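# Remove the cord tied around a bunch of flowers

## Task

Get the cord off the flowers without deforming the stems or squashing the blooms.

## Robot and tools

Robot: two arms, left_arm and right_arm, each with a two-finger gripper. Base poses in the scene frame: left_arm at (-0.039, +0.238, 0) m, quat_wxyz (+1.000, 0, 0, +0.021); right_arm at (-0.003, -0.368, +0.050) m, quat_wxyz (+1.000, 0, 0, -0.002). A two-camera stand is fixed to the floor behind them. Loose objects may get a brief nudge now and then.

Frame: the scene frame has its origin at table-top height, midway between the nominal bases. +z is up, +x points out over the table, and left_arm sits on the +y side (arm names do not match image sides). Reported end_effector_position (m) and end_effector_quat_wxyz use this frame and can be off by a few cm, more at long reach. The gripper's fingers point along its own +z and open and close along its y; the reported position is the spot between the pads, roughly 1 cm short of the tips.

Motion numbers: every moving argument is a row of 14 numbers in [-1, 1]: dx, dy, dz, rx, ry, rz, opening for left_arm, then the same seven for right_arm, always all 14 even if one arm stays put. dx..rz are offsets, not poses: they count from that arm's Hand target as it stood when the action or move began, along scene-frame axes, turning about the Hand target's position. 1.0 equals 0.6 m or 180 degrees; rx, ry, rz form one rotation vector. A translation longer than 1.0 may be shortened. Opening is absolute: +1 fully open (0.094 m), -1 closed. Sending the same offset again moves the arm further. Six zeros re-request the current Hand target. A 0 in the opening slot is a real command, so resend the present opening to keep a gripper unchanged.

execute_actions(actions, cameras): actions is a list of actions; each action is up to 15 rows, one per 1/30 s step, and a short action repeats its last row. All rows in an action count from the same start pose. Images return only when actions is empty or cameras names them. cameras: list of names, ["all"], or [] for none.

move(target, speed, blend, opening_speed, grip_force, blocking, cameras): drives each gripper on a straight line toward the offset row in target (or through a list of up to 15 rows, all counted from the same starting Hand targets). speed is path top speed in m/s, 0.002 to 2.9, default 0.25 (turn rate up to twice that in rad/s); one value or one per target. blend (m) rounds corners in a list; 0 means stop at each. opening_speed is the rate of change on the -1..+1 opening scale per second, at least 0.2; use it to close gently on soft things. grip_force is the per-pad force cap in N, 10 to 50, one value or one per arm; it persists, and lower values close slowly. blocking=false returns after about 0.5 s while motion continues. The whole move is capped at 10 s. Paths do not avoid obstacles or the other arm; faster moves overshoot more and strike harder, and targets set beyond a contact press harder. Keep paths away from an arm's own base, which can flip its shoulder. The result adds a move: line with the ending (done, off_target, moving, held, fault) and any limits (paced = pose clipped, held = steps withheld). done means within 10 mm and 2 degrees at rest; neither done nor off_target tells you about contact.

wait(seconds 0 to 10, cameras): lets time pass with commands held; a running move continues. stop(cameras): brakes the running move. zoom_image(camera, region [x0, y0, x1, y1] in pixels, at most 504 by 504): enlarges part of the newest image of cam_head_left, cam_head_right, cam_high, cam_low, cam_left_wrist or cam_right_wrist (all 672x504). finished_scene(scene): ends the current scene irreversibly; the goal must hold with the robot released.

Results: Hand target is the last commanded pose after clipping, and the base for the next offsets; the gripper often rests short of it by up to a few cm due to friction and load, which is not proof of contact. Resend the gap as an offset if needed. Tool commands shows present gripper commands. grip_measured is the measured opening on the -1..+1 scale (last Joint positions entry gives metres); empty it reads up to 2.5 mm wide. Below the first-touch reading, squeeze rises about 1 N per 0.001, then jumps to the force cap near 20 N, so command openings only slightly below touch for delicate items. Joint torques include gravity, have per-arm offsets and noise, and joints 1-3 wrap at ±28 N m. Joint velocities may be reported as within noise. Orientation commands are clipped to 40 degrees from the measured one each step.

Joint ranges (rad): waist -2.618 to 3.054, shoulder 0 to 3.142, elbow 0 to 3.142 (straight 2.901), wrist pitch and yaw ±1.571, wrist roll ±2.094.

Avoid: objects leaving the table, drops, releasing moving parts, fast impacts, hard pushes, arm-to-arm contact (including gripping the other arm's fingers), and loading the wrist-camera cables, whose contact counts as the hand touching. An arm stopped by contact keeps pushing until commanded back past its gripper. Motors heat when holding loads, reaching far or pushing unreachably: MOTOR HOT appears at 75 °C, at 90 °C the arm folds and idles, at 100 °C it goes limp.

Each tool is called after "Emit:" by a JSON object that holds its "name" and its "arguments".

## Session

Emit:
{"name": "execute_actions", "arguments": {"actions": []}}

Emit:
{"name": "zoom_image", "arguments": {"camera": "cam_high", "region": [230, 270, 430, 420]}}

Scene clock: 0.00 s.
left_arm: end_effector_position=(+0.2300, +0.0511, +0.0963) grip_measured=+1.000 end_effector_quat_wxyz=(+0.159, +0.139, +0.961, -0.180) | right_arm: end_effector_position=(+0.2880, -0.1409, +0.0805) grip_measured=+1.000 end_effector_quat_wxyz=(+0.025, +0.053, +0.998, +0.022)
Joint positions: left_arm=[-0.529 1.405 0.927 -0.661 0.227 -0.248 0.094] | right_arm=[0.665 1.937 1.357 -0.923 -0.001 0.767 0.094]
Joint velocities: within noise
Joint torques (N m): no reading
Heat: left arm: 34 °C; right arm: 38 °C.
Hand target: left_arm +0.2305, +0.0507, +0.0993; +0.162, +0.141, +0.960, -0.181 | right_arm +0.2923, -0.1389, +0.0878; +0.036, +0.053, +0.998, +0.028
Tool commands: left_gripper/opening=+1.0 right_gripper/opening=+1.0

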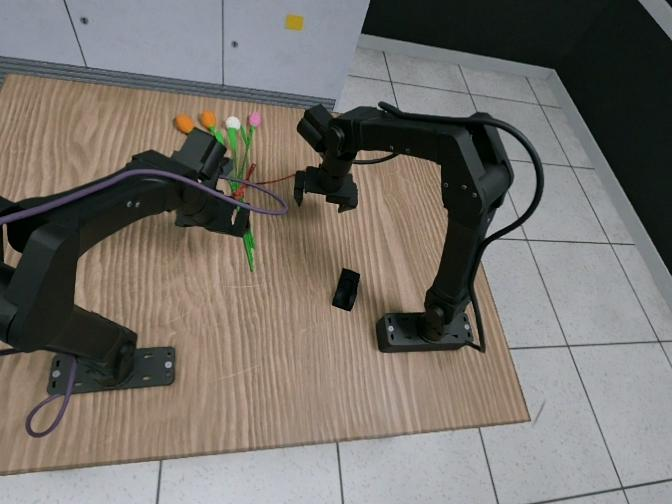

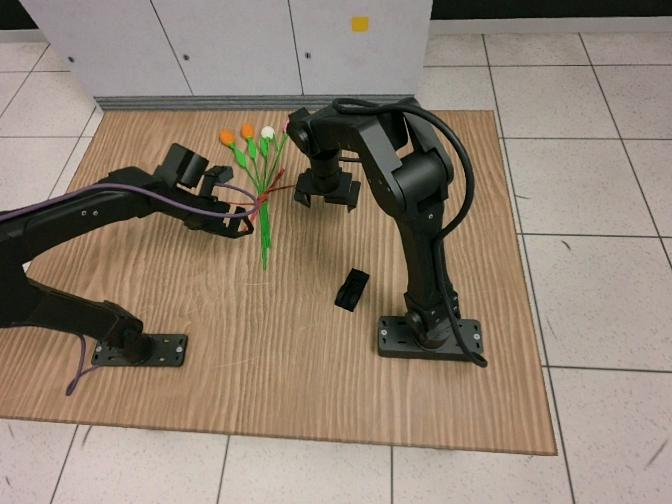

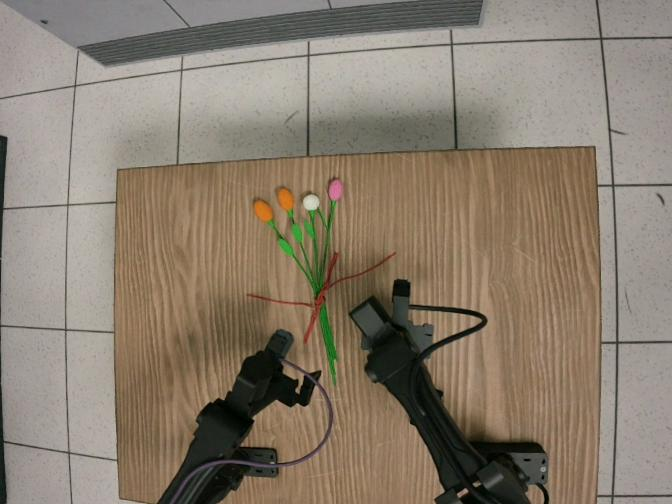

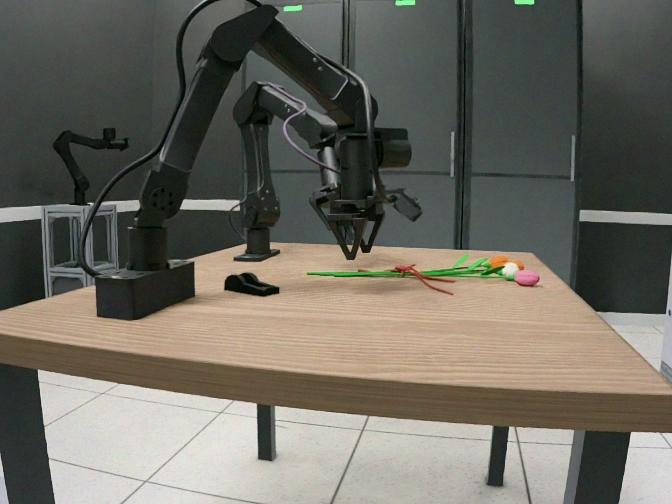

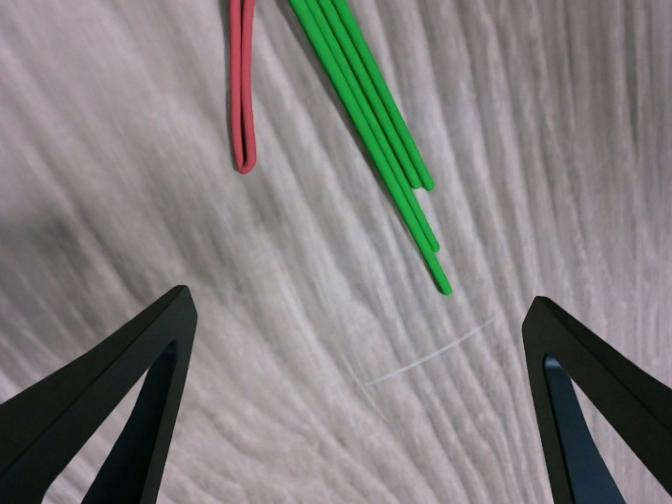

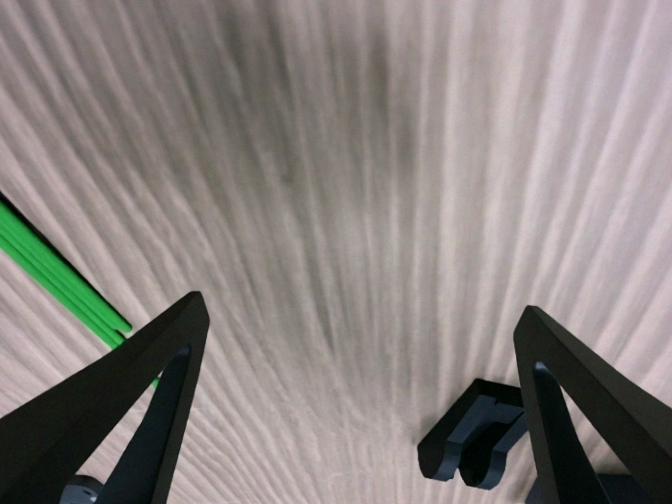

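Scaled by 2.520 from the camera's 672x504 image, which has a finer 960x720 frame.

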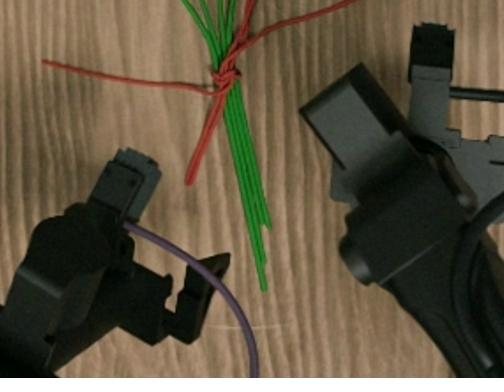

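Emit:
{"name": "move", "arguments": {"target": [[0,0,0.06,0,0,0,0.0,0,0,0.06,0,0,0,0.0],[0.231,0.224,0.035,0.032,0.171,0.499,0.0,0.266,0.0615,0.03,-0.006,0.029,-0.249,0.0]], "speed": 0.3, "blend": [0.03,0], "cameras": ["cam_high","cam_left_wrist","cam_right_wrist","cam_head_right"]}}

Scene clock: 44.87 s.
left_arm: end_effector_position=(+0.3663, +0.1804, +0.1276) grip_measured=+0.002 end_effector_quat_wxyz=(+0.003, -0.603, +0.798, -0.016) | right_arm: end_effector_position=(+0.4507, -0.0977, +0.1147) grip_measured=+0.003 end_effector_quat_wxyz=(+0.034, +0.420, +0.905, +0.051)
Joint positions: left_arm=[-0.178 2.096 1.978 -1.428 0.018 -1.43 0.047] | right_arm=[0.539 2.713 2.818 -1.554 -0.001 1.406 0.047]
Joint torques (N m): left_arm=[0.29 -10.51 8.24 0.13 -0.16 -0.11] | right_arm=[-0.59 -12.44 6.34 0.42 -0.01 0.09]
Heat: left arm: 37 °C; right arm: 40 °C.
Hand target: left_arm +0.3691, +0.1852, +0.1204; +0.000, -0.610, +0.793, +0.000 | right_arm +0.4519, -0.1021, +0.1058; +0.001, +0.430, +0.903, +0.001
Off the commanded pose: left_arm 0.009 m, 2 deg | right_arm 0.010 m, 7 deg.
joint sent to its limit (right arm) — joint 4 (wrist pitch), lower limit. The joint targets are off in orientation, not in position.
move: off_target (right_arm); blend cut to 0.018 m at target 1
Images, in order (width x height): cam_head_right 672x504, cam_high 672x504, cam_left_wrist 672x504, cam_right_wrist 672x504.

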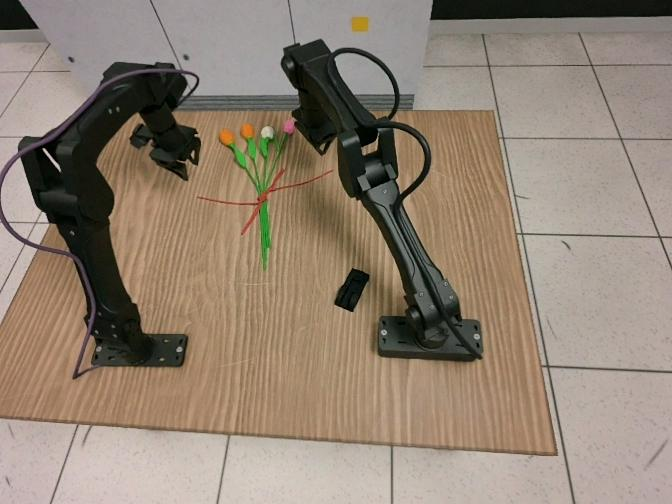

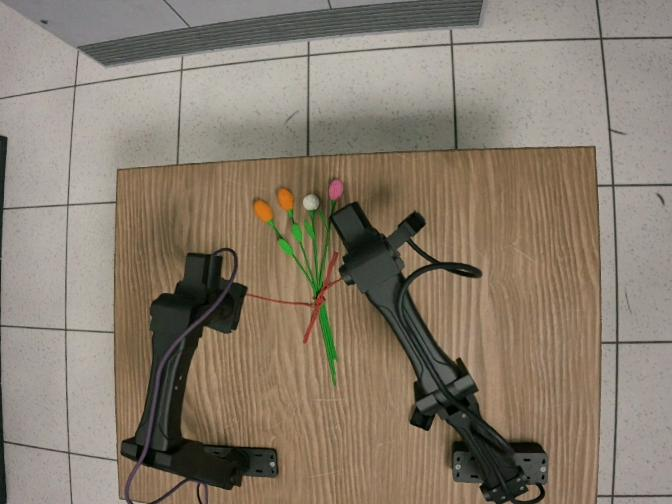

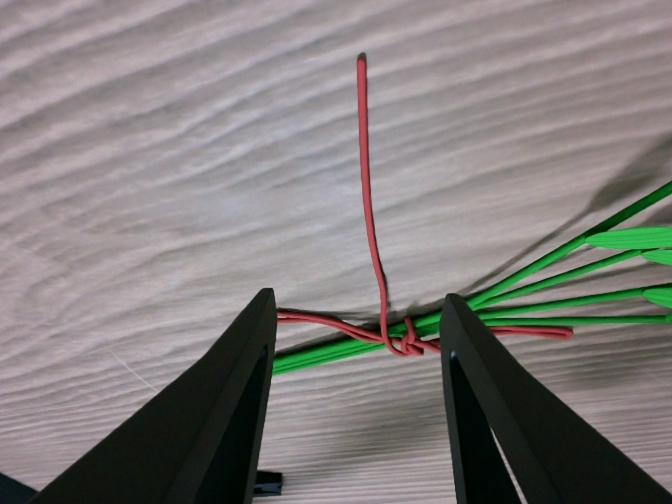

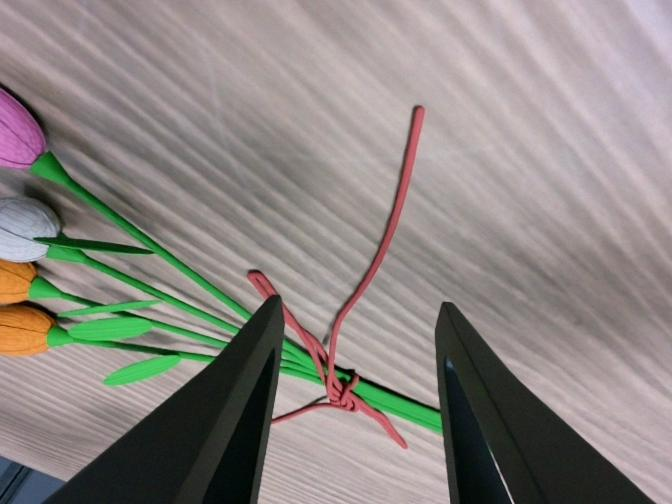

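Emit:
{"name": "move", "arguments": {"target": [0,-0.005,-0.138,0,0,0,0.0,-0.017,-0.017,-0.122,0,0,0,0.0], "speed": 0.15, "cameras": ["cam_left_wrist","cam_right_wrist"]}}

Scene clock: 52.23 s.
left_arm: end_effector_position=(+0.3727, +0.1795, +0.0512) grip_measured=+0.002 end_effector_quat_wxyz=(+0.006, -0.606, +0.795, -0.018) | right_arm: end_effector_position=(+0.4412, -0.1064, +0.0365) grip_measured=+0.003 end_effector_quat_wxyz=(+0.003, +0.424, +0.906, +0.006)
Joint positions: left_arm=[-0.178 2.122 1.715 -1.129 0.018 -1.438 0.047] | right_arm=[0.534 2.713 2.508 -1.353 -0.002 1.406 0.047]
Joint torques (N m): left_arm=[-0.32 -11.38 5.31 0.31 -0.15 -0.09] | right_arm=[-0.76 -14.71 3.92 0.4 -0.01 0.03]
Heat: left arm: 38 °C; right arm: 40 °C.
Hand target: left_arm +0.3691, +0.1822, +0.0375; +0.000, -0.610, +0.793, +0.000 | right_arm +0.4418, -0.1122, +0.0326; +0.001, +0.430, +0.903, +0.001
Off the commanded pose: left_arm 0.014 m, 2 deg | right_arm 0.007 m, 1 deg.
move: off_target (left_arm)
Images, in order (width x height): cam_left_wrist 672x504, cam_right_wrist 672x504.

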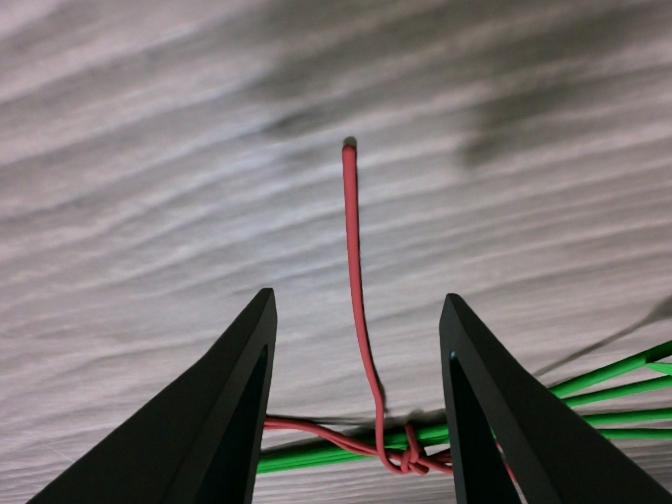

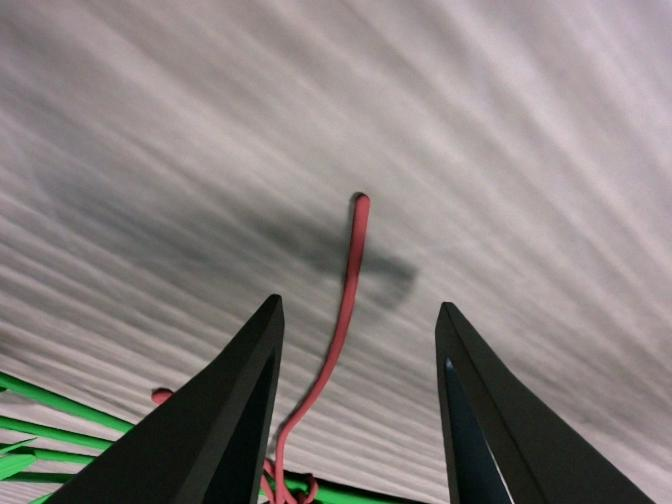

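Emit:
{"name": "move", "arguments": {"target": [-0.005,0,-0.069,0,0,0,0.0,0.008,0.007,-0.05,0,0,0,0.0], "speed": 0.08, "cameras": ["cam_left_wrist","cam_right_wrist"]}}

Scene clock: 59.40 s.
left_arm: end_effector_position=(+0.3689, +0.1802, +0.0147) grip_measured=+0.001 end_effector_quat_wxyz=(+0.004, -0.607, +0.795, -0.016) | right_arm: end_effector_position=(+0.4495, -0.1015, +0.0226) grip_measured=+0.002 end_effector_quat_wxyz=(+0.011, +0.424, +0.906, +0.018)
Joint positions: left_arm=[-0.178 2.146 1.604 -1 0.017 -1.44 0.047] | right_arm=[0.534 2.734 2.495 -1.29 -0.002 1.406 0.047]
Joint torques (N m): left_arm=[-0.4 -10.67 4.67 0.51 -0.14 -0.09] | right_arm=[-0.53 -12.21 4.33 0.45 0 0.06]
Heat: left arm: 38 °C; right arm: 40 °C.
Hand target: left_arm +0.3661, +0.1822, -0.0039; +0.000, -0.610, +0.793, +0.000 | right_arm +0.4466, -0.1080, +0.0026; +0.001, +0.430, +0.903, +0.001
Off the commanded pose: left_arm 0.019 m, 2 deg | right_arm 0.021 m, 2 deg.
move: off_target (left_arm, right_arm)
Images, in order (width x height): cam_left_wrist 672x504, cam_right_wrist 672x504.

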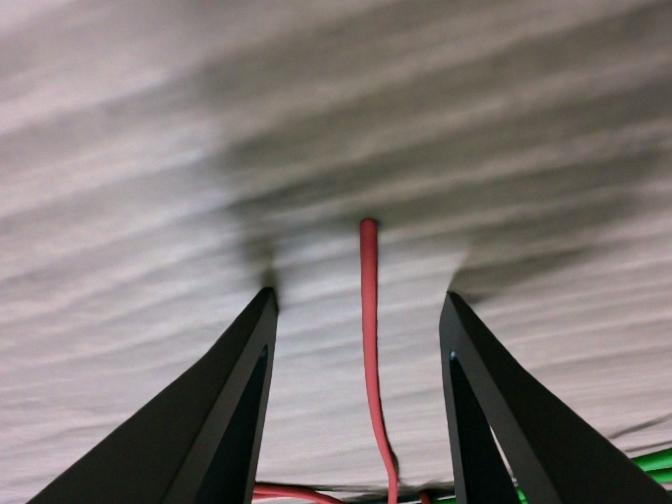

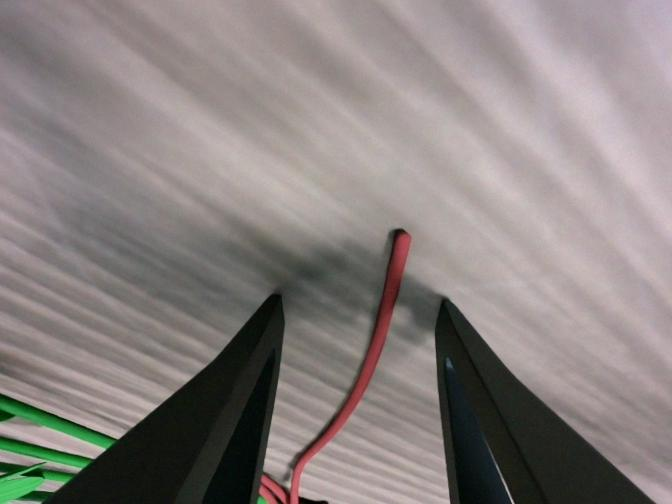

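Emit:
{"name": "move", "arguments": {"target": [0,0,0,0,0,0,-1.0,0.0,0.0,-0.022,0,0,0,0.0], "speed": 0.06, "opening_speed": 1.5, "grip_force": 30, "cameras": ["cam_left_wrist","cam_right_wrist"]}}

Scene clock: 66.73 s.
left_arm: end_effector_position=(+0.3714, +0.1801, +0.0148) grip_measured=-0.938 end_effector_quat_wxyz=(+0.008, -0.607, +0.795, -0.019) | right_arm: end_effector_position=(+0.4491, -0.1017, +0.0199) grip_measured=+0.002 end_effector_quat_wxyz=(+0.011, +0.424, +0.906, +0.017)
Joint positions: left_arm=[-0.178 2.146 1.604 -0.99 0.016 -1.44 0.003] | right_arm=[0.534 2.734 2.485 -1.281 -0.002 1.406 0.047]
Joint torques (N m): left_arm=[-0.4 -10.67 4.72 0.43 -0.14 -0.1] | right_arm=[-0.53 -11.95 2.02 0.84 0.01 0.06]
Heat: left arm: 39 °C; right arm: 39 °C.
Hand target: left_arm +0.3661, +0.1822, -0.0039; +0.000, -0.610, +0.793, +0.000 | right_arm +0.4466, -0.1080, -0.0106; +0.001, +0.430, +0.903, +0.001
Off the commanded pose: left_arm 0.019 m, 2 deg | right_arm 0.031 m, 2 deg.
grip_force (N): 30, 30
move: off_target (left_arm, right_arm)
Images, in order (width x height): cam_left_wrist 672x504, cam_right_wrist 672x504.

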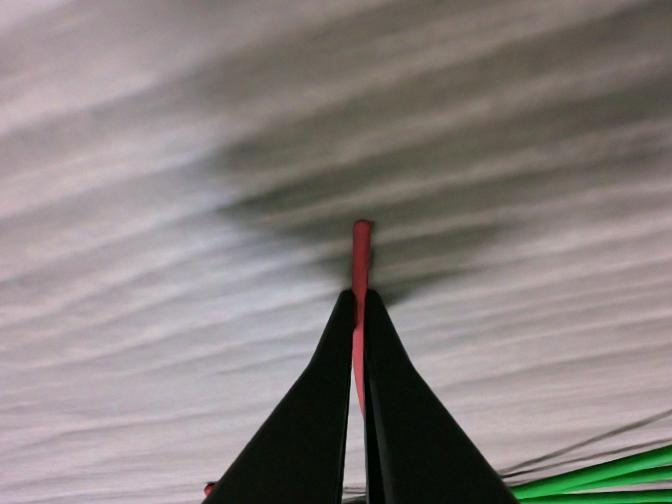

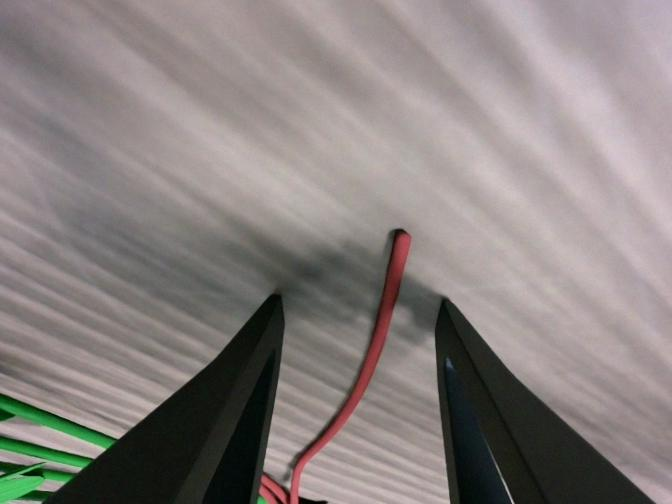

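Emit:
{"name": "move", "arguments": {"target": [0,0,0,0,0,0,-1.0,0.0,0.0,0,0,0,0,-1.0], "speed": 0.06, "opening_speed": 1.5, "cameras": ["cam_right_wrist"]}}

Scene clock: 73.03 s.
left_arm: end_effector_position=(+0.3714, +0.1801, +0.0148) grip_measured=-0.941 end_effector_quat_wxyz=(+0.008, -0.607, +0.795, -0.019) | right_arm: end_effector_position=(+0.4473, -0.1027, +0.0194) grip_measured=-0.915 end_effector_quat_wxyz=(+0.008, +0.424, +0.906, +0.014)
Joint positions: left_arm=[-0.178 2.146 1.604 -0.99 0.016 -1.44 0.003] | right_arm=[0.534 2.734 2.483 -1.287 -0.002 1.406 0.004]
Joint torques (N m): left_arm=[-0.42 -10.69 4.71 0.43 -0.14 -0.09] | right_arm=[-0.53 -11.93 2.04 0.92 -0.01 0.06]
Heat: left arm: 39 °C; right arm: 39 °C.
Hand target: left_arm +0.3661, +0.1822, -0.0039; +0.000, -0.610, +0.793, +0.000 | right_arm +0.4465, -0.1080, -0.0107; +0.001, +0.430, +0.903, +0.001
Off the commanded pose: left_arm 0.019 m, 2 deg | right_arm 0.030 m, 2 deg.
grip_force (N): 30, 30
move: off_target (left_arm, right_arm)
Images, in order (width x height): cam_right_wrist 672x504.

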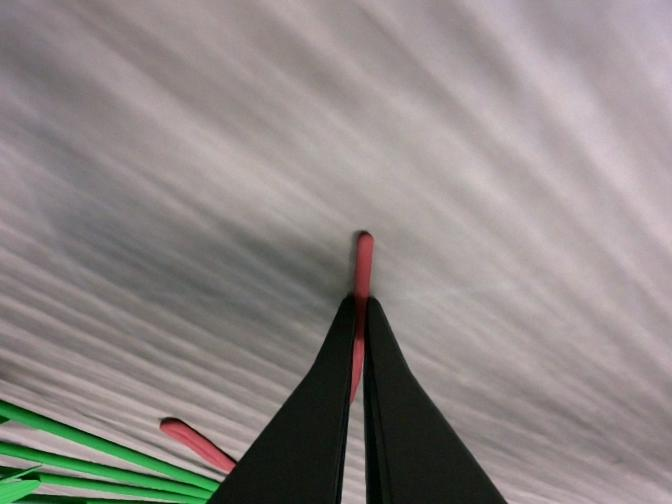

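Emit:
{"name": "move", "arguments": {"target": [[0,0.01,0.045,0,0,0,-1.0,-0.02,-0.02,0.07,0,0,0,-1.0],[-0.0,0.2,0.045,0,0,0,-1.0,-0.12,-0.25,0.07,0,0,0,-1.0]], "speed": 0.07, "blend": [0.01,0], "cameras": ["cam_high","cam_head_right"]}}

Emit:
{"name": "zoom_image", "arguments": {"camera": "cam_high", "region": [250, 240, 410, 360]}}

Scene clock: 82.27 s.
left_arm: end_effector_position=(+0.3630, +0.2962, +0.0213) grip_measured=-0.941 end_effector_quat_wxyz=(-0.005, -0.610, +0.792, -0.007) | right_arm: end_effector_position=(+0.3697, -0.2522, +0.0176) grip_measured=-0.918 end_effector_quat_wxyz=(-0.020, +0.427, +0.904, -0.004)
Joint positions: left_arm=[0.107 2.146 1.632 -1.058 0.016 -1.163 0.003] | right_arm=[0.293 2.194 1.482 -0.894 -0.021 1.173 0.004]
Joint torques (N m): left_arm=[0.4 -12.82 7.99 0.11 -0.14 0.07] | right_arm=[-0.59 -14.98 3.15 0.35 0.21 -0.07]
Heat: left arm: 40 °C; right arm: 40 °C.
Hand target: left_arm +0.3661, +0.3022, +0.0232; +0.000, -0.610, +0.793, +0.000 | right_arm +0.3746, -0.2581, +0.0314; +0.001, +0.430, +0.903, +0.001
Off the commanded pose: left_arm 0.007 m, 1 deg | right_arm 0.016 m, 2 deg.
grip_force (N): 30, 30
move: off_target (right_arm)
Images, in order (width x height): cam_head_right 672x504, cam_high 672x504.

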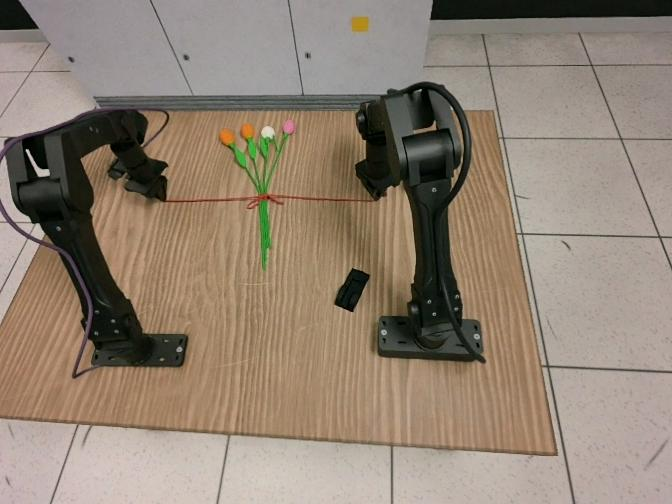

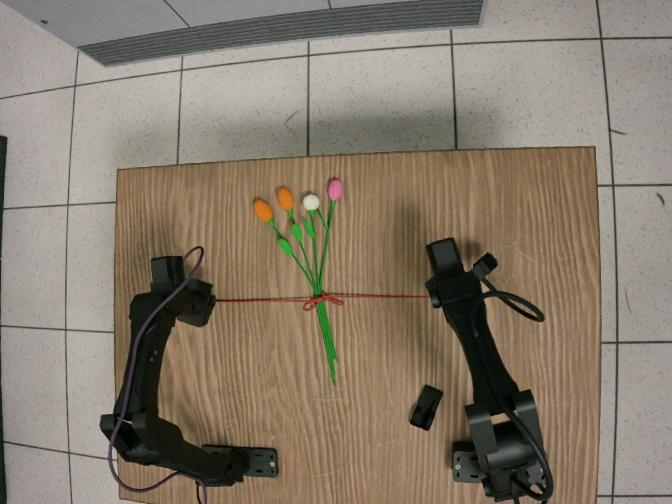

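Scaled by 3.150 from the camera's 672x504 image, which has a finer 960x720 frame.

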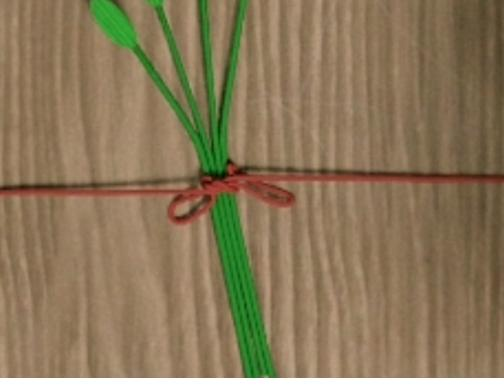

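Emit:
{"name": "move", "arguments": {"target": [0,0.13,0.005,0,0,0,-1.0,-0.01,-0.15,0.0,0,0,0,-1.0], "speed": 0.06, "cameras": ["cam_high"]}}

Emit:
{"name": "zoom_image", "arguments": {"camera": "cam_high", "region": [250, 240, 410, 360]}}

Scene clock: 88.53 s.
left_arm: end_effector_position=(+0.3658, +0.3750, +0.0348) grip_measured=-0.941 end_effector_quat_wxyz=(+0.009, -0.610, +0.792, -0.011) | right_arm: end_effector_position=(+0.3630, -0.3426, +0.0170) grip_measured=-0.918 end_effector_quat_wxyz=(-0.024, +0.429, +0.903, -0.001)
Joint positions: left_arm=[0.289 2.192 1.761 -1.116 0.016 -0.982 0.003] | right_arm=[0.061 2.124 1.364 -0.854 -0.021 0.943 0.004]
Joint torques (N m): left_arm=[0.29 -11.17 8.27 0.17 -0.13 0.06] | right_arm=[-0.39 -14.54 3.19 0.36 0.2 -0.01]
Heat: left arm: 40 °C; right arm: 42 °C.
Hand target: left_arm +0.3662, +0.3801, +0.0262; +0.000, -0.610, +0.793, +0.000 | right_arm +0.3685, -0.3481, +0.0313; +0.001, +0.430, +0.903, +0.000
Off the commanded pose: left_arm 0.010 m, 2 deg | right_arm 0.016 m, 3 deg.
grip_force (N): 30, 30
move: off_target (right_arm)
Images, in order (width x height): cam_high 672x504.

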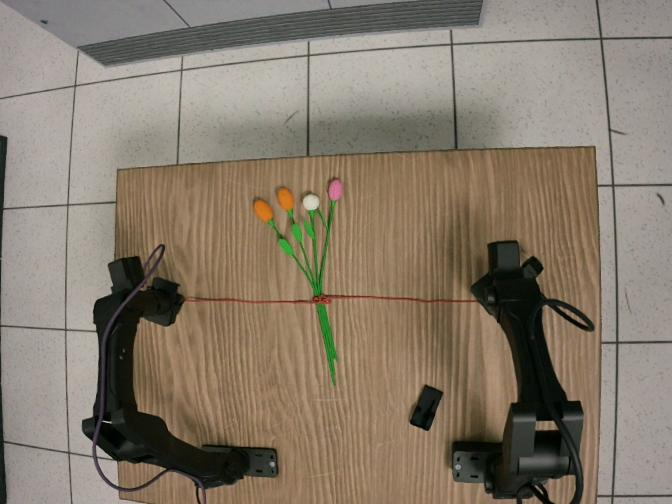

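Scaled by 3.150 from the camera's 672x504 image, which has a finer 960x720 frame.

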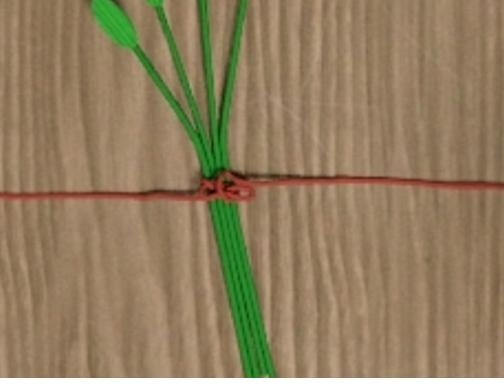

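Emit:
{"name": "move", "arguments": {"target": [0,0.075,0.0,0,0,0,-1.0,-0.01,-0.12,0.0,0,0,0,-1.0], "speed": 0.06, "cameras": ["cam_high","cam_head_right"]}}

Emit:
{"name": "zoom_image", "arguments": {"camera": "cam_high", "region": [280, 270, 360, 330]}}

Emit:
{"name": "zoom_image", "arguments": {"camera": "cam_head_right", "region": [210, 160, 310, 235]}}

Scene clock: 94.90 s.
left_arm: end_effector_position=(+0.3668, +0.4193, +0.0359) grip_measured=-0.941 end_effector_quat_wxyz=(+0.010, -0.610, +0.792, -0.011) | right_arm: end_effector_position=(+0.3573, -0.4133, +0.0169) grip_measured=-0.918 end_effector_quat_wxyz=(-0.025, +0.429, +0.903, +0.003)
Joint positions: left_arm=[0.383 2.263 1.882 -1.165 0.016 -0.886 0.003] | right_arm=[-0.134 2.113 1.345 -0.849 -0.021 0.748 0.004]
Joint torques (N m): left_arm=[0.42 -11.77 8.34 0.16 -0.13 0.07] | right_arm=[-0.47 -14.38 3.4 0.36 0.19 -0.04]
Heat: left arm: 40 °C; right arm: 42 °C.
Hand target: left_arm +0.3660, +0.4252, +0.0260; +0.000, -0.610, +0.793, +0.000 | right_arm +0.3626, -0.4200, +0.0314; +0.001, +0.430, +0.903, +0.001
Off the commanded pose: left_arm 0.011 m, 2 deg | right_arm 0.017 m, 3 deg.
grip_force (N): 30, 30
move: off_target (left_arm, right_arm)
Images, in order (width x height): cam_head_right 672x504, cam_high 672x504.

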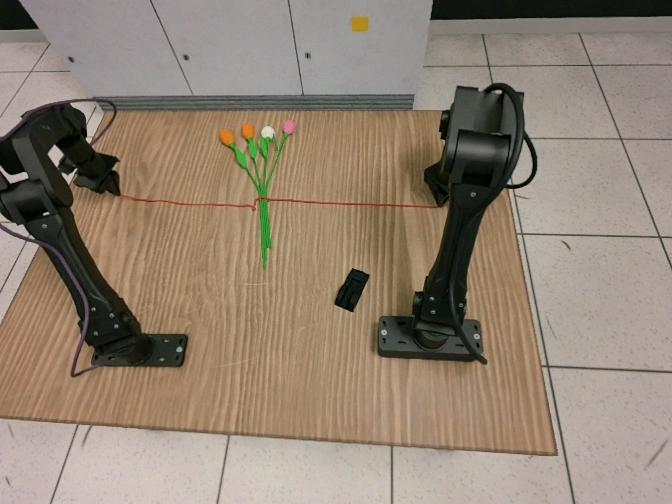

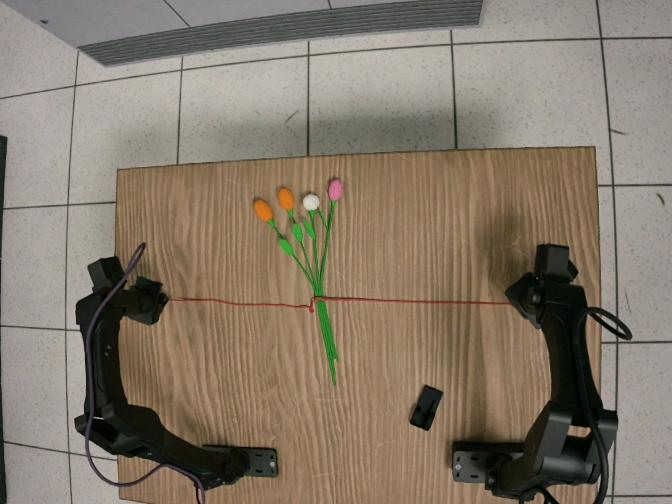

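Scaled by 6.300 from the camera's 672x504 image, which has a finer 960x720 frame.

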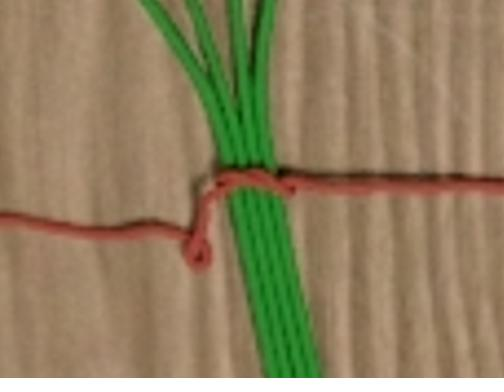

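Scaled by 5.040 from the camera's 672x504 image, which has a finer 960x720 frame.

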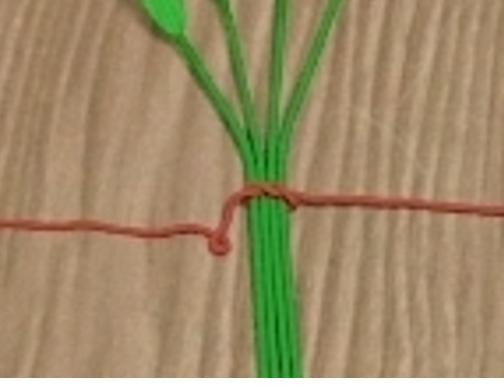

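Emit:
{"name": "move", "arguments": {"target": [[0,0,-0.035,0,0,0,-1.0,0,0,0,0,0,0,-1.0],[0,0,-0.035,0,0,0,-0.3,0,0,0,0,0,0,-1.0],[0,0,0.22,0,0,0,-0.3,0,0,0,0,0,0,-1.0],[0.005,-0.717,0.22,0,0,-0.9167,-0.3,0,0,0,0,0,0,-1.0]], "speed": [0.1,0.1,0.3,0.3], "blend": [0,0,0.03,0], "cameras": ["cam_high","cam_left_wrist","cam_head_right"]}}

Scene clock: 121.87 s.
left_arm: end_effector_position=(+0.3657, -0.0024, +0.1682) grip_measured=-0.302 end_effector_quat_wxyz=(+0.082, +0.699, +0.711, +0.018) | right_arm: end_effector_position=(+0.3573, -0.4133, +0.0169) grip_measured=-0.918 end_effector_quat_wxyz=(-0.025, +0.428, +0.903, +0.003)
Joint positions: left_arm=[-0.58 2.307 2.478 -1.574 0.003 1.017 0.033] | right_arm=[-0.134 2.113 1.345 -0.849 -0.021 0.748 0.004]
Joint torques (N m): left_arm=[-0.21 -11.92 7.97 0.45 0 0.12] | right_arm=[-0.49 -14.37 3.4 0.36 0.2 -0.04]
Heat: left arm: 44 °C; right arm: 41 °C.
Hand target: left_arm +0.3690, -0.0049, +0.1580; +0.000, +0.706, +0.708, +0.000 | right_arm +0.3626, -0.4200, +0.0314; +0.001, +0.430, +0.903, +0.001
Off the commanded pose: left_arm 0.011 m, 10 deg | right_arm 0.017 m, 3 deg.
joint sent to its limit (left arm) — joint 4 (wrist pitch), lower limit. The joint targets are off in orientation, not in position.
grip_force (N): 30, 30
move: off_target (left_arm, right_arm); target 2's new opening was sent with left_arm's hand 0.021 m and 3 deg from that target
Images, in order (width x height): cam_head_right 672x504, cam_high 672x504, cam_left_wrist 672x504.

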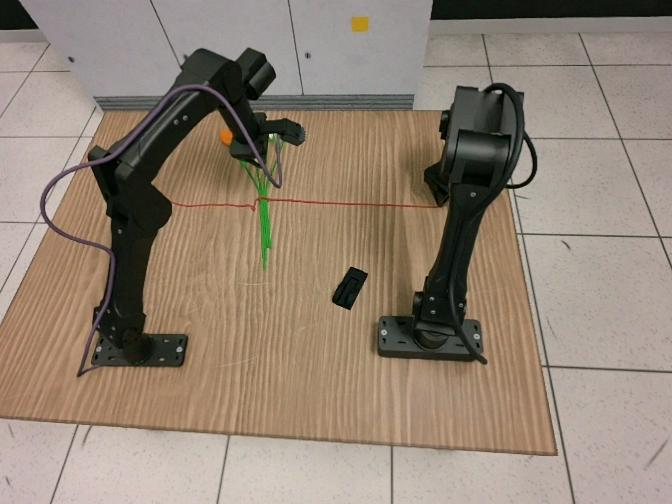

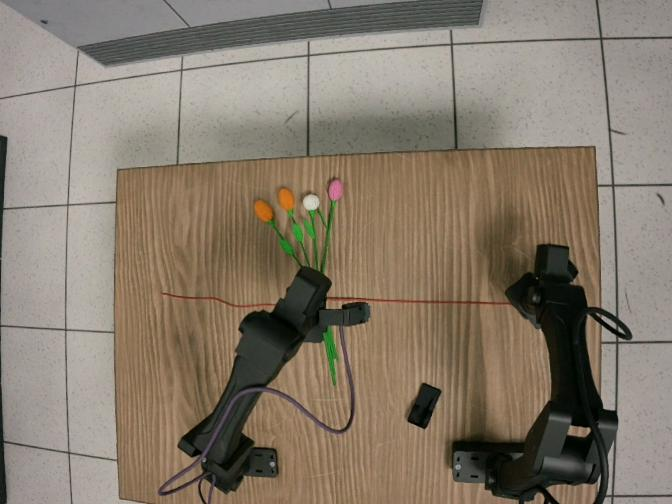

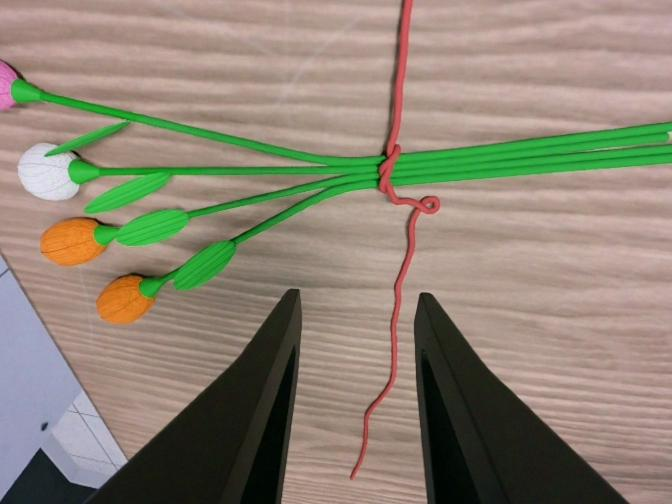

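Emit:
{"name": "move", "arguments": {"target": [[-0.02,-0.042,0.0,0,0,0,1.0,0,0,0,0,0,0,-1.0],[-0.02,-0.042,-0.19,0,0,0,1.0,0,0,0,0,0,0,-1.0]], "speed": 0.15, "blend": [0.01,0], "cameras": ["cam_left_wrist"]}}

Scene clock: 130.10 s.
left_arm: end_effector_position=(+0.3595, -0.0309, +0.0493) grip_measured=+0.998 end_effector_quat_wxyz=(+0.007, +0.707, +0.707, +0.002) | right_arm: end_effector_position=(+0.3573, -0.4133, +0.0169) grip_measured=-0.918 end_effector_quat_wxyz=(-0.025, +0.428, +0.903, +0.003)
Joint positions: left_arm=[-0.639 2.46 2.279 -1.376 -0.002 0.975 0.094] | right_arm=[-0.134 2.113 1.345 -0.849 -0.021 0.748 0.004]
Joint torques (N m): left_arm=[-0.16 -16.16 5.18 0.27 0.03 -0.03] | right_arm=[-0.47 -14.35 3.38 0.35 0.19 -0.04]
Heat: left arm: 45 °C; right arm: 42 °C.
Hand target: left_arm +0.3570, -0.0303, +0.0439; +0.000, +0.706, +0.708, +0.000 | right_arm +0.3626, -0.4200, +0.0314; +0.001, +0.430, +0.903, +0.001
Off the commanded pose: left_arm 0.006 m, 1 deg | right_arm 0.017 m, 3 deg.
grip_force (N): 30, 30
move: off_target (right_arm)
Images, in order (width x height): cam_left_wrist 672x504.

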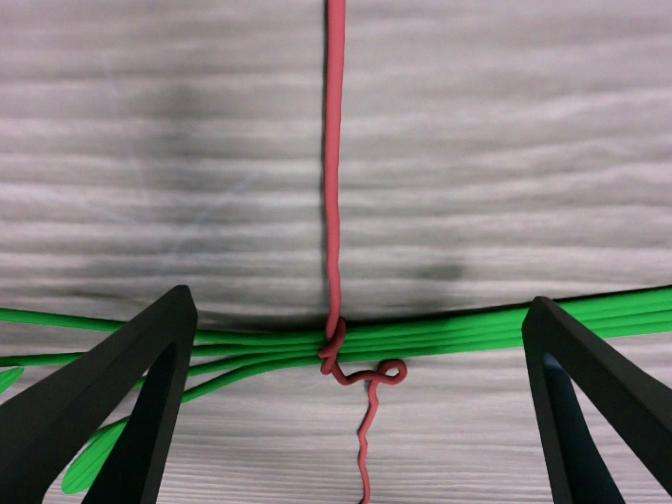

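Emit:
{"name": "move", "arguments": {"target": [0.0,0.005,-0.078,0,0,0,1.0,0,0,0,0,0,0,-1.0], "speed": 0.08, "cameras": ["cam_left_wrist"]}}

Scene clock: 135.03 s.
left_arm: end_effector_position=(+0.3557, -0.0286, +0.0146) grip_measured=+0.998 end_effector_quat_wxyz=(+0.002, +0.707, +0.707, +0.001) | right_arm: end_effector_position=(+0.3573, -0.4133, +0.0169) grip_measured=-0.918 end_effector_quat_wxyz=(-0.025, +0.428, +0.903, +0.003)
Joint positions: left_arm=[-0.639 2.45 2.124 -1.239 -0.001 0.975 0.094] | right_arm=[-0.134 2.113 1.345 -0.849 -0.021 0.748 0.004]
Joint torques (N m): left_arm=[0.28 -15.06 3.21 0.71 0.02 0.02] | right_arm=[-0.47 -14.41 3.37 0.36 0.18 -0.04]
Heat: left arm: 45 °C; right arm: 42 °C.
Hand target: left_arm +0.3570, -0.0272, -0.0029; +0.000, +0.706, +0.708, +0.000 | right_arm +0.3626, -0.4200, +0.0314; +0.001, +0.430, +0.903, +0.001
Off the commanded pose: left_arm 0.018 m, 0 deg | right_arm 0.017 m, 3 deg.
grip_force (N): 30, 30
move: off_target (left_arm, right_arm)
Images, in order (width x height): cam_left_wrist 672x504.

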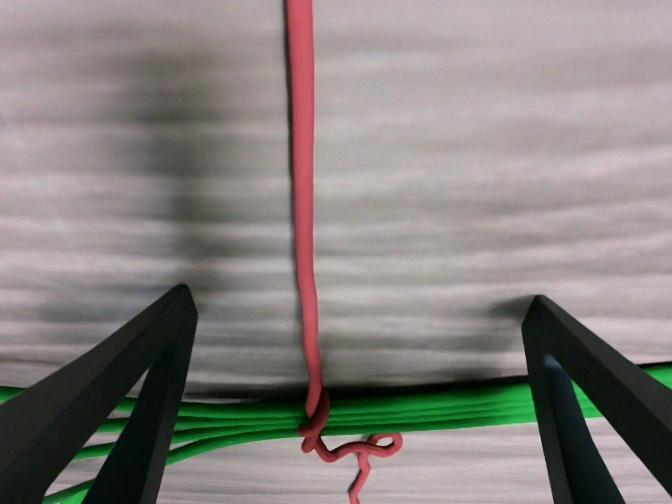

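Emit:
{"name": "move", "arguments": {"target": [0,0,0,0,0,0,1.0,-0.06,-0.18,0.02,0,0,0,-1.0], "speed": 0.06, "cameras": ["cam_left_wrist","cam_high"]}}

Scene clock: 140.20 s.
left_arm: end_effector_position=(+0.3559, -0.0288, +0.0146) grip_measured=+0.998 end_effector_quat_wxyz=(+0.003, +0.708, +0.706, +0.001) | right_arm: end_effector_position=(+0.3165, -0.5147, +0.0224) grip_measured=-0.918 end_effector_quat_wxyz=(-0.035, +0.428, +0.903, +0.012)
Joint positions: left_arm=[-0.639 2.45 2.124 -1.238 0 0.977 0.094] | right_arm=[-0.442 2.086 1.324 -0.88 -0.025 0.439 0.004]
Joint torques (N m): left_arm=[0.29 -15.09 3.19 0.7 0.02 0] | right_arm=[-0.7 -14.54 5.18 0.28 0.24 -0.06]
Heat: left arm: 45 °C; right arm: 43 °C.
Hand target: left_arm +0.3571, -0.0272, -0.0029; +0.000, +0.706, +0.708, +0.000 | right_arm +0.3265, -0.5280, +0.0433; +0.001, +0.430, +0.903, +0.001
Off the commanded pose: left_arm 0.018 m, 0 deg | right_arm 0.027 m, 4 deg.
grip_force (N): 30, 30
move: off_target (left_arm, right_arm)
Images, in order (width x height): cam_high 672x504, cam_left_wrist 672x504.

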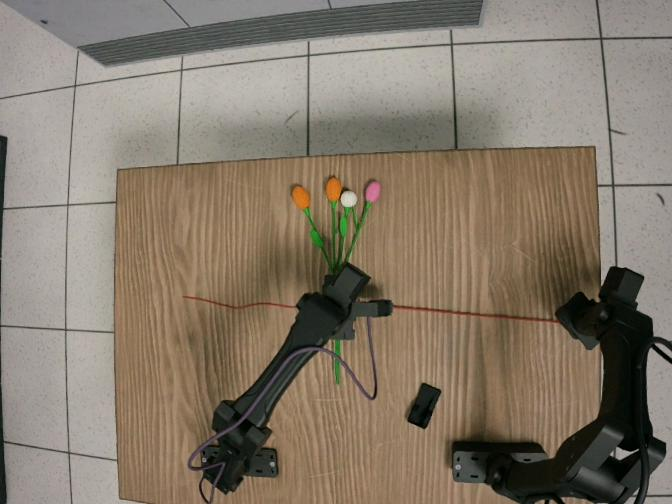

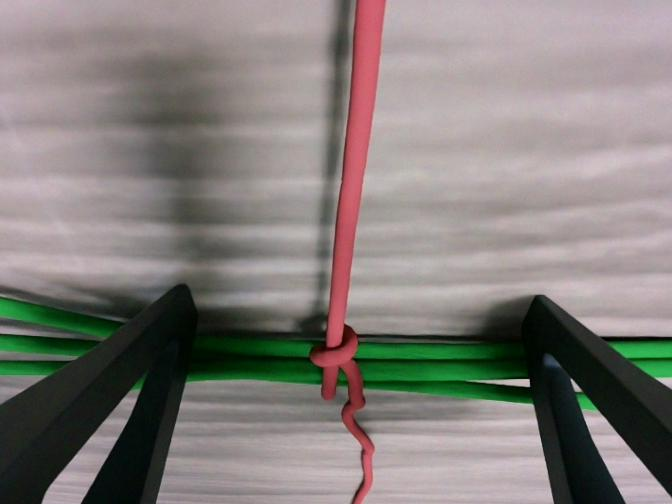

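Emit:
{"name": "move", "arguments": {"target": [0,0,0,0,0,0,1.0,-0.1,-0.015,0.0,0,0,0,-1.0], "speed": 0.05, "cameras": ["cam_left_wrist","cam_high","cam_right_wrist"]}}

Scene clock: 146.20 s.
left_arm: end_effector_position=(+0.3559, -0.0288, +0.0146) grip_measured=+0.998 end_effector_quat_wxyz=(+0.003, +0.708, +0.706, +0.001) | right_arm: end_effector_position=(+0.2627, -0.5258, +0.0315) grip_measured=-0.918 end_effector_quat_wxyz=(-0.029, +0.428, +0.903, +0.016)
Joint positions: left_arm=[-0.639 2.45 2.124 -1.238 0 0.977 0.094] | right_arm=[-0.55 1.92 1.117 -0.828 -0.025 0.33 0.004]
Joint torques (N m): left_arm=[0.29 -15.08 3.21 0.72 0.02 0] | right_arm=[-0.73 -12.57 3.33 0.5 0.22 -0.05]
Heat: left arm: 44 °C; right arm: 44 °C.
Hand target: left_arm +0.3571, -0.0272, -0.0029; +0.000, +0.706, +0.708, +0.000 | right_arm +0.2665, -0.5369, +0.0432; +0.000, +0.430, +0.903, +0.001
Off the commanded pose: left_arm 0.018 m, 0 deg | right_arm 0.017 m, 4 deg.
grip_force (N): 30, 30
move: off_target (left_arm, right_arm)
Images, in order (width x height): cam_high 672x504, cam_left_wrist 672x504, cam_right_wrist 672x504.

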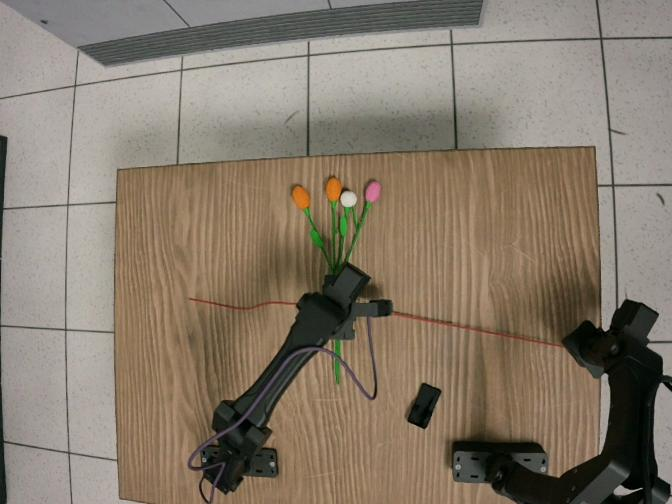

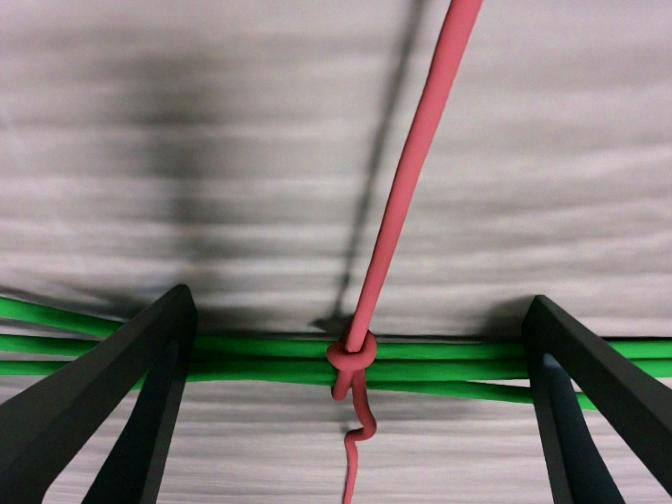

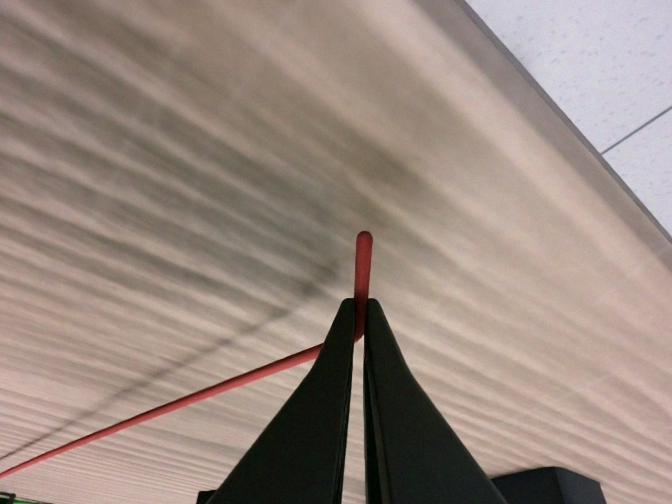

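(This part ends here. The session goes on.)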